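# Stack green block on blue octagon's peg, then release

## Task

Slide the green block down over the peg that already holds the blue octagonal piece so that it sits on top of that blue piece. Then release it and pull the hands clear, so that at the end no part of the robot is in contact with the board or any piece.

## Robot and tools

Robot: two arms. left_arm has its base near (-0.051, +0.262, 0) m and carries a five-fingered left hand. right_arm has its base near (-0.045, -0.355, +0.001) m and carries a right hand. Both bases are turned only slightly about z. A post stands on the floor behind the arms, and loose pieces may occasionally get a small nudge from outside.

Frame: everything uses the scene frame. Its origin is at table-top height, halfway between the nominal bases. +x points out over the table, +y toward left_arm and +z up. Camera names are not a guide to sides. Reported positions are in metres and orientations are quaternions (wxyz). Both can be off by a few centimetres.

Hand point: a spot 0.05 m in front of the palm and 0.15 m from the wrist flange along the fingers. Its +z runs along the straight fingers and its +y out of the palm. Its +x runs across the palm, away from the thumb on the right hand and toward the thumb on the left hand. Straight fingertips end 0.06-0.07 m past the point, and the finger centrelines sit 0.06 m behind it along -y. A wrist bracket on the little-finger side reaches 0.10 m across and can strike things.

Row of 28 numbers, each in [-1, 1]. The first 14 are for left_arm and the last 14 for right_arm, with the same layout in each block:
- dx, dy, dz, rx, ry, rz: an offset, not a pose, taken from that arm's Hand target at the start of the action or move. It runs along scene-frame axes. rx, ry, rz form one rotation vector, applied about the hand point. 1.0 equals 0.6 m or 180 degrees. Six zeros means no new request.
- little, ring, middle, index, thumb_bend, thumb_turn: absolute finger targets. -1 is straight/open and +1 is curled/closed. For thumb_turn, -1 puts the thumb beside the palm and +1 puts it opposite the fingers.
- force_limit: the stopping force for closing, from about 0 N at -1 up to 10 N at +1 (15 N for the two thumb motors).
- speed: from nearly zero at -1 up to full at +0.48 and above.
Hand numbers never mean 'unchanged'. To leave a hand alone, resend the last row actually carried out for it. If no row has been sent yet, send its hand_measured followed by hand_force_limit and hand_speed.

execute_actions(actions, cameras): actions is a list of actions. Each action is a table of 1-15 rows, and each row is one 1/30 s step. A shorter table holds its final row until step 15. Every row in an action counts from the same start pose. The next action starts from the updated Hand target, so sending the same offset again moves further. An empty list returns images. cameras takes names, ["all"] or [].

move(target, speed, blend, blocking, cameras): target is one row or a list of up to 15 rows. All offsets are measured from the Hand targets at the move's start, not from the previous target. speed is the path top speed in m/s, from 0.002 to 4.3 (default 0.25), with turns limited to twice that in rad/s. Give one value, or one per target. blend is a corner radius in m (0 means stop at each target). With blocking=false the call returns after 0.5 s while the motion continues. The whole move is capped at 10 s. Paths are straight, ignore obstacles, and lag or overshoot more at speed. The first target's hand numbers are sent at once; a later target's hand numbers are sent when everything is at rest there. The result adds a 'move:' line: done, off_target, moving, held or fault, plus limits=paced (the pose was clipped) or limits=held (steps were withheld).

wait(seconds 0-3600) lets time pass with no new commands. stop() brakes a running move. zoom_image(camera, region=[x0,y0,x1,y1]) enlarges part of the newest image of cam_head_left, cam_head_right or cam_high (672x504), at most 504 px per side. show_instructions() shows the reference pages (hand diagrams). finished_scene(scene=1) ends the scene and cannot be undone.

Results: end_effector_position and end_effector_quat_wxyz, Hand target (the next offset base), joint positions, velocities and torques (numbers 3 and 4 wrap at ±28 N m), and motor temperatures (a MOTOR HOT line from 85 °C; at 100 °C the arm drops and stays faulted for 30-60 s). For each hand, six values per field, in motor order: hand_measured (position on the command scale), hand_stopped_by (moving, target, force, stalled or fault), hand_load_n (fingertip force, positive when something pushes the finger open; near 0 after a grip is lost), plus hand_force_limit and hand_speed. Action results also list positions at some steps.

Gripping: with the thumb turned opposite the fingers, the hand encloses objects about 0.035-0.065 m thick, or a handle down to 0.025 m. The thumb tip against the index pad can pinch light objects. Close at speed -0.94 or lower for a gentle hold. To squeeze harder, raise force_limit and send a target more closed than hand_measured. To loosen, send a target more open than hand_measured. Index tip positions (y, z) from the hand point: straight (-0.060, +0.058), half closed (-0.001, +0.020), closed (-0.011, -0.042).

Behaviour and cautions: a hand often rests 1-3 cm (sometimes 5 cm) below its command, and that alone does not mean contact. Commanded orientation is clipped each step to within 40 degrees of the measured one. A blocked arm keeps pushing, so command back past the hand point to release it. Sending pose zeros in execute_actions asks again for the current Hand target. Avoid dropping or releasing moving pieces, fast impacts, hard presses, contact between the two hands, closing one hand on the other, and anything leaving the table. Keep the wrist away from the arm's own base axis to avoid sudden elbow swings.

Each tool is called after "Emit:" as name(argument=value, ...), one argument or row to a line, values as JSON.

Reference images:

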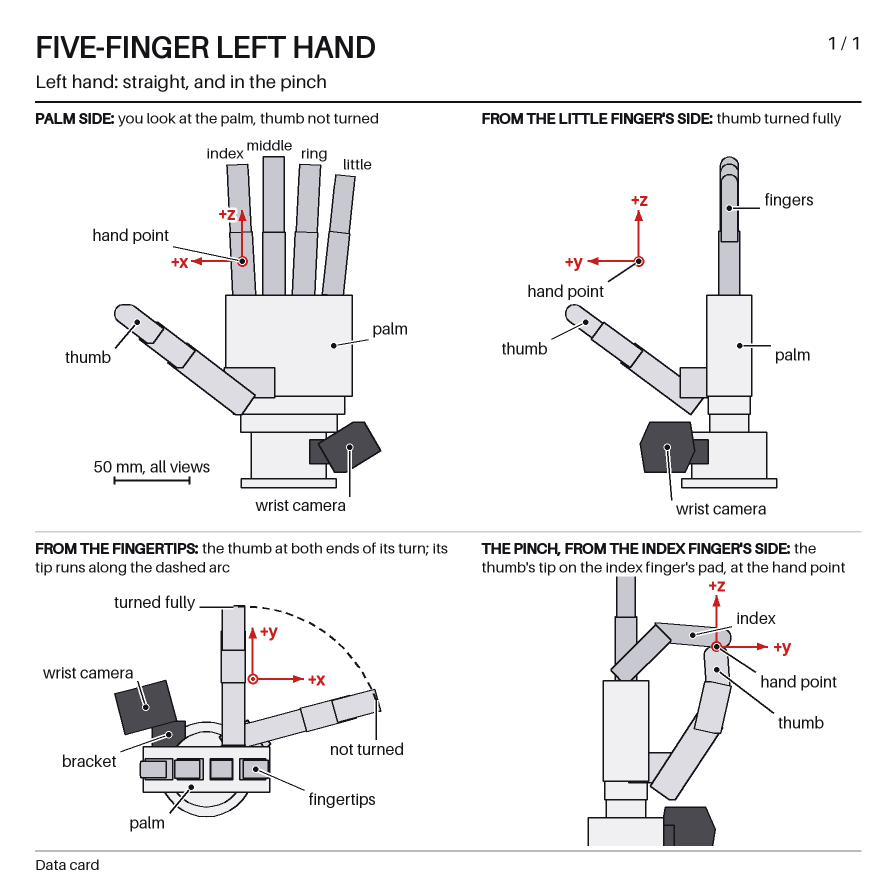

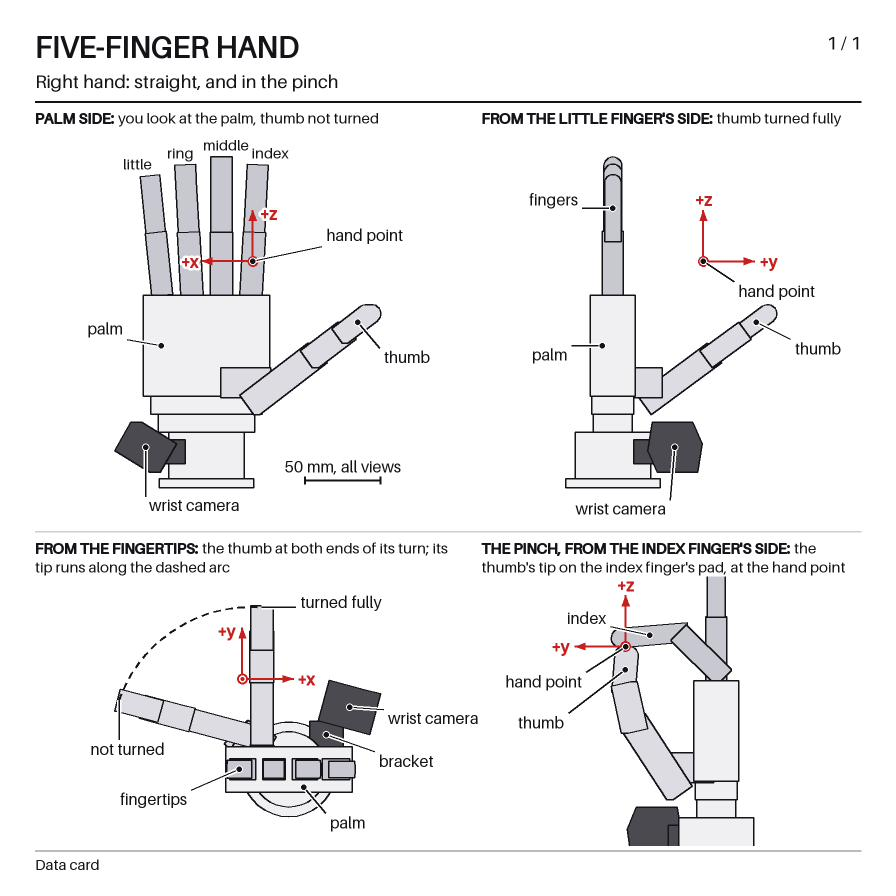

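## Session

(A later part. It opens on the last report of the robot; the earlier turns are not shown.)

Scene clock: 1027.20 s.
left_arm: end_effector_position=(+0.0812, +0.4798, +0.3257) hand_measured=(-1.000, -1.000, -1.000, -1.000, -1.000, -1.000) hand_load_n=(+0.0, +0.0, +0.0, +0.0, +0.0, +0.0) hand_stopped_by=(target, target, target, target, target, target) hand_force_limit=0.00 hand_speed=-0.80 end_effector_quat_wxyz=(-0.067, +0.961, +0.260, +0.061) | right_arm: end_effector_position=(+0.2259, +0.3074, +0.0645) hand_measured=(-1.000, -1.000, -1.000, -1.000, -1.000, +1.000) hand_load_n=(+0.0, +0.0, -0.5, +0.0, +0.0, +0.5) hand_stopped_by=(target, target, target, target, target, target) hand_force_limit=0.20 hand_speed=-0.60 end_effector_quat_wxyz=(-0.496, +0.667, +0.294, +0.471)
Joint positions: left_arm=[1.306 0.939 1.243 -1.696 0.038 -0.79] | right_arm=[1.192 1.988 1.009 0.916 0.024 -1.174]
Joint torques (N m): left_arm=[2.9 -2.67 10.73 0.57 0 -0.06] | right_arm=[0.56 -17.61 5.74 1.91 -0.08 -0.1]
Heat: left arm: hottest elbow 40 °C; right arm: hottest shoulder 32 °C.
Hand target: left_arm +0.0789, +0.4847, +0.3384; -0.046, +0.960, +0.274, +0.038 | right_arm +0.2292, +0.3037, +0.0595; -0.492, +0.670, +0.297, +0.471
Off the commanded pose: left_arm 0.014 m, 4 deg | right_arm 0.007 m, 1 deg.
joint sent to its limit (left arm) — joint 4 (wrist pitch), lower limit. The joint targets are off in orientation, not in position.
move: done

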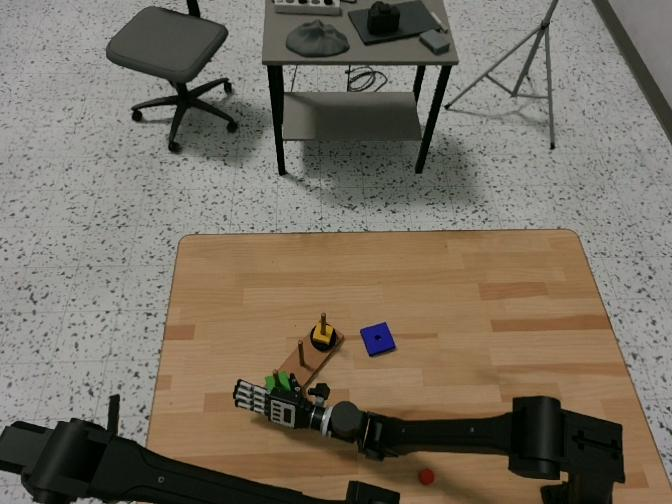

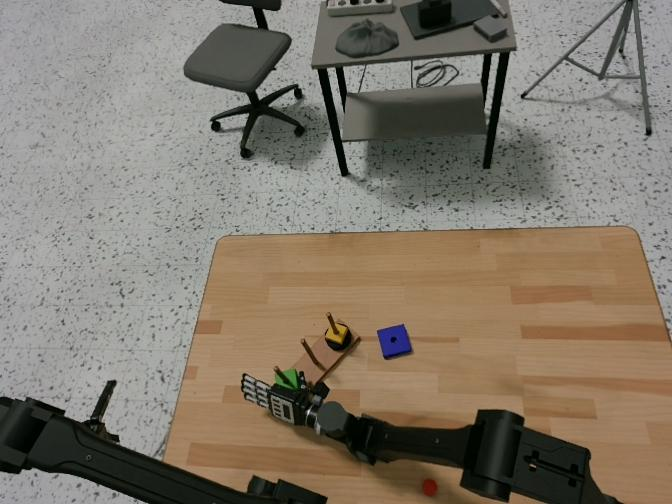

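Emit:
move(
  target=[
    [0,0,0,0,0,0,-1,-1,-1,-1,-1,-1,0,-0.8,-0.115,-0.045,0.02,0,0,0,-1,-1,-1,-1,-1,1,0.2,-0.6],
  ],
  speed=0.05,
  cameras=["cam_head_left","cam_head_right"],
)

Emit:
zoom_image(
  camera="cam_head_left",
  region=[240, 340, 340, 420],
)

Emit:
zoom_image(
  camera="cam_head_right",
  region=[240, 340, 340, 420],
)

Scene clock: 1047.77 s.
left_arm: end_effector_position=(+0.0812, +0.4798, +0.3257) hand_measured=(-1.000, -1.000, -1.000, -1.000, -1.000, -1.000) hand_load_n=(+0.0, +0.0, +0.0, +0.0, +0.0, +0.0) hand_stopped_by=(target, target, target, target, target, target) hand_force_limit=0.00 hand_speed=-0.80 end_effector_quat_wxyz=(-0.067, +0.961, +0.260, +0.061) | right_arm: end_effector_position=(+0.1633, +0.2769, +0.0676) hand_measured=(-1.000, -1.000, -1.000, -1.000, -1.000, +1.000) hand_load_n=(+0.0, +0.0, +0.0, +0.0, +0.0, +0.5) hand_stopped_by=(target, target, target, target, target, target) hand_force_limit=0.20 hand_speed=-0.60 end_effector_quat_wxyz=(-0.486, +0.674, +0.300, +0.469)
Joint positions: left_arm=[1.306 0.939 1.243 -1.696 0.038 -0.79] | right_arm=[1.299 1.897 0.874 0.933 0.135 -1.174]
Joint torques (N m): left_arm=[3.49 -2.78 10.7 0.47 0.03 -0.05] | right_arm=[2.49 -16.32 5.35 2.67 0.22 0]
Heat: left arm: hottest elbow 40 °C; right arm: hottest shoulder 33 °C.
Hand target: left_arm +0.0789, +0.4847, +0.3384; -0.046, +0.960, +0.274, +0.038 | right_arm +0.1603, +0.2767, +0.0716; -0.492, +0.670, +0.296, +0.471
Off the commanded pose: left_arm 0.014 m, 4 deg | right_arm 0.005 m, 1 deg.
joint sent to its limit (left arm) — joint 4 (wrist pitch), lower limit. The joint targets are off in orientation, not in position.
move: done

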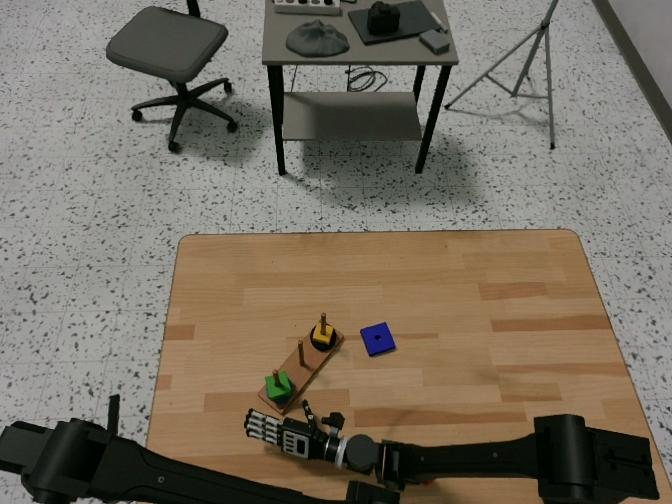

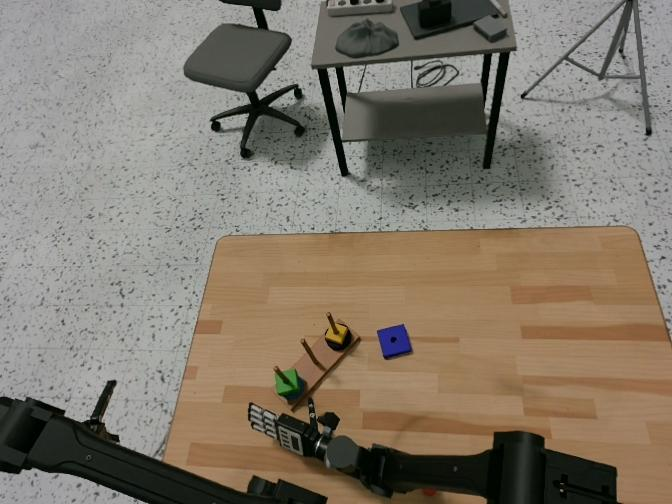

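Scaled by 5.040 from the camera's image (finer frame: 960x720).

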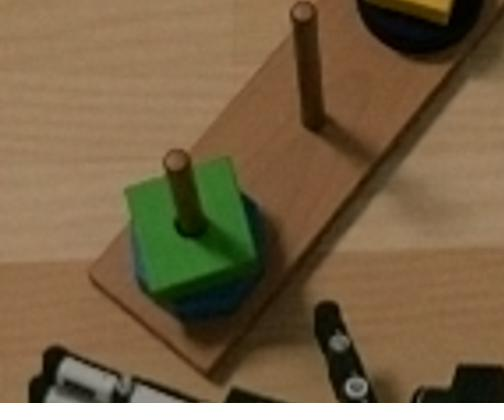

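Scaled by 5.040 from the camera's image (finer frame: 960x720).

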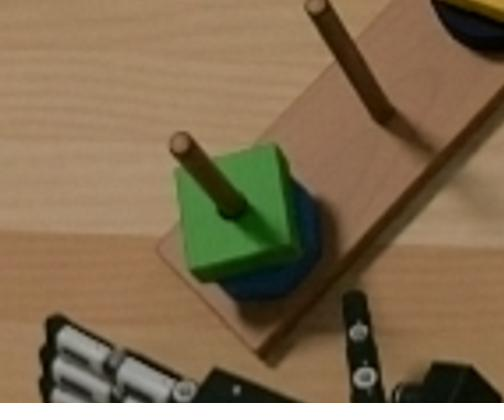

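Emit:
move(
  target=[
    [0,0,0,0,0,0,-1,-1,-1,-1,-1,-1,0,-0.8,-0.03,-0.05,0.2,0,0,0,-1,-1,-1,-1,-1,1,0.2,-0.6],
  ],
  speed=0.12,
  cameras=["all"],
)

Emit:
zoom_image(
  camera="cam_head_right",
  region=[240, 340, 340, 420],
)

Scene clock: 1059.27 s.
left_arm: end_effector_position=(+0.0812, +0.4798, +0.3257) hand_measured=(-1.000, -1.000, -1.000, -1.000, -1.000, -1.000) hand_load_n=(+0.0, +0.0, +0.0, +0.0, +0.0, +0.0) hand_stopped_by=(target, target, target, target, target, target) hand_force_limit=0.00 hand_speed=-0.80 end_effector_quat_wxyz=(-0.067, +0.961, +0.260, +0.061) | right_arm: end_effector_position=(+0.1472, +0.2459, +0.2001) hand_measured=(-1.000, -1.000, -1.000, -1.000, -1.000, +1.000) hand_load_n=(+0.0, +0.0, +0.0, +0.0, +0.0, +0.5) hand_stopped_by=(target, target, target, target, target, target) hand_force_limit=0.20 hand_speed=-0.60 end_effector_quat_wxyz=(-0.496, +0.664, +0.293, +0.478)
Joint positions: left_arm=[1.306 0.939 1.243 -1.696 0.038 -0.79] | right_arm=[1.321 1.542 0.841 0.647 0.161 -1.174]
Joint torques (N m): left_arm=[3.43 -2.67 10.71 0.49 0.02 -0.04] | right_arm=[1.61 -12.51 7.38 1.58 0.22 0.03]
Heat: left arm: hottest elbow 40 °C; right arm: hottest shoulder 34 °C.
Hand target: left_arm +0.0789, +0.4847, +0.3384; -0.046, +0.960, +0.274, +0.038 | right_arm +0.1424, +0.2466, +0.1914; -0.491, +0.670, +0.296, +0.471
Off the commanded pose: left_arm 0.014 m, 4 deg | right_arm 0.010 m, 1 deg.
joint sent to its limit (left arm) — joint 4 (wrist pitch), lower limit. The joint targets are off in orientation, not in position.
move: done

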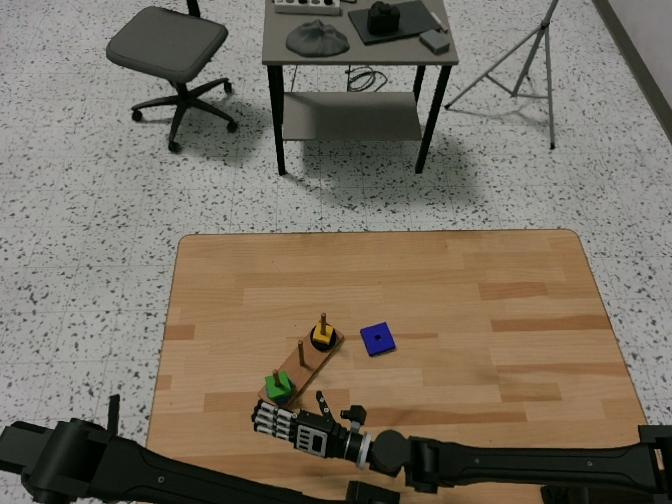

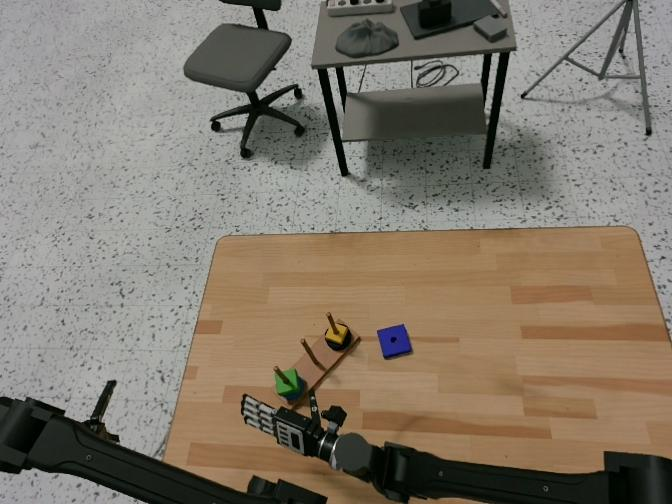

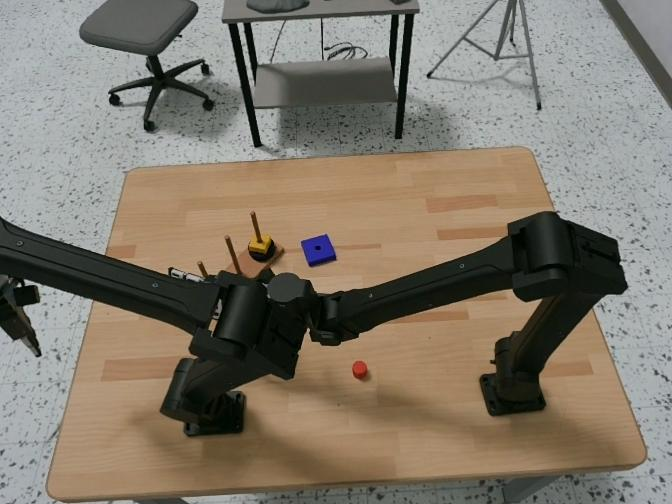

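Scaled by 5.040 from the camera's image (finer frame: 960x720).

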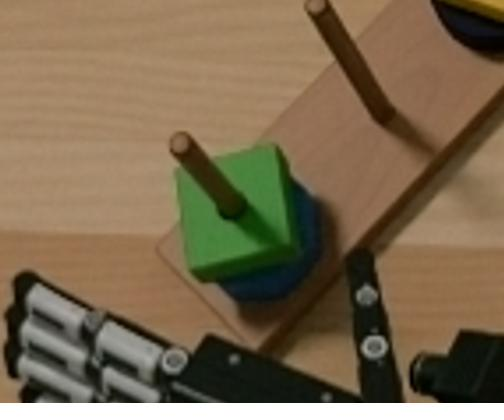

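Emit:
finished_scene(
)

The scene is finished: the task was done.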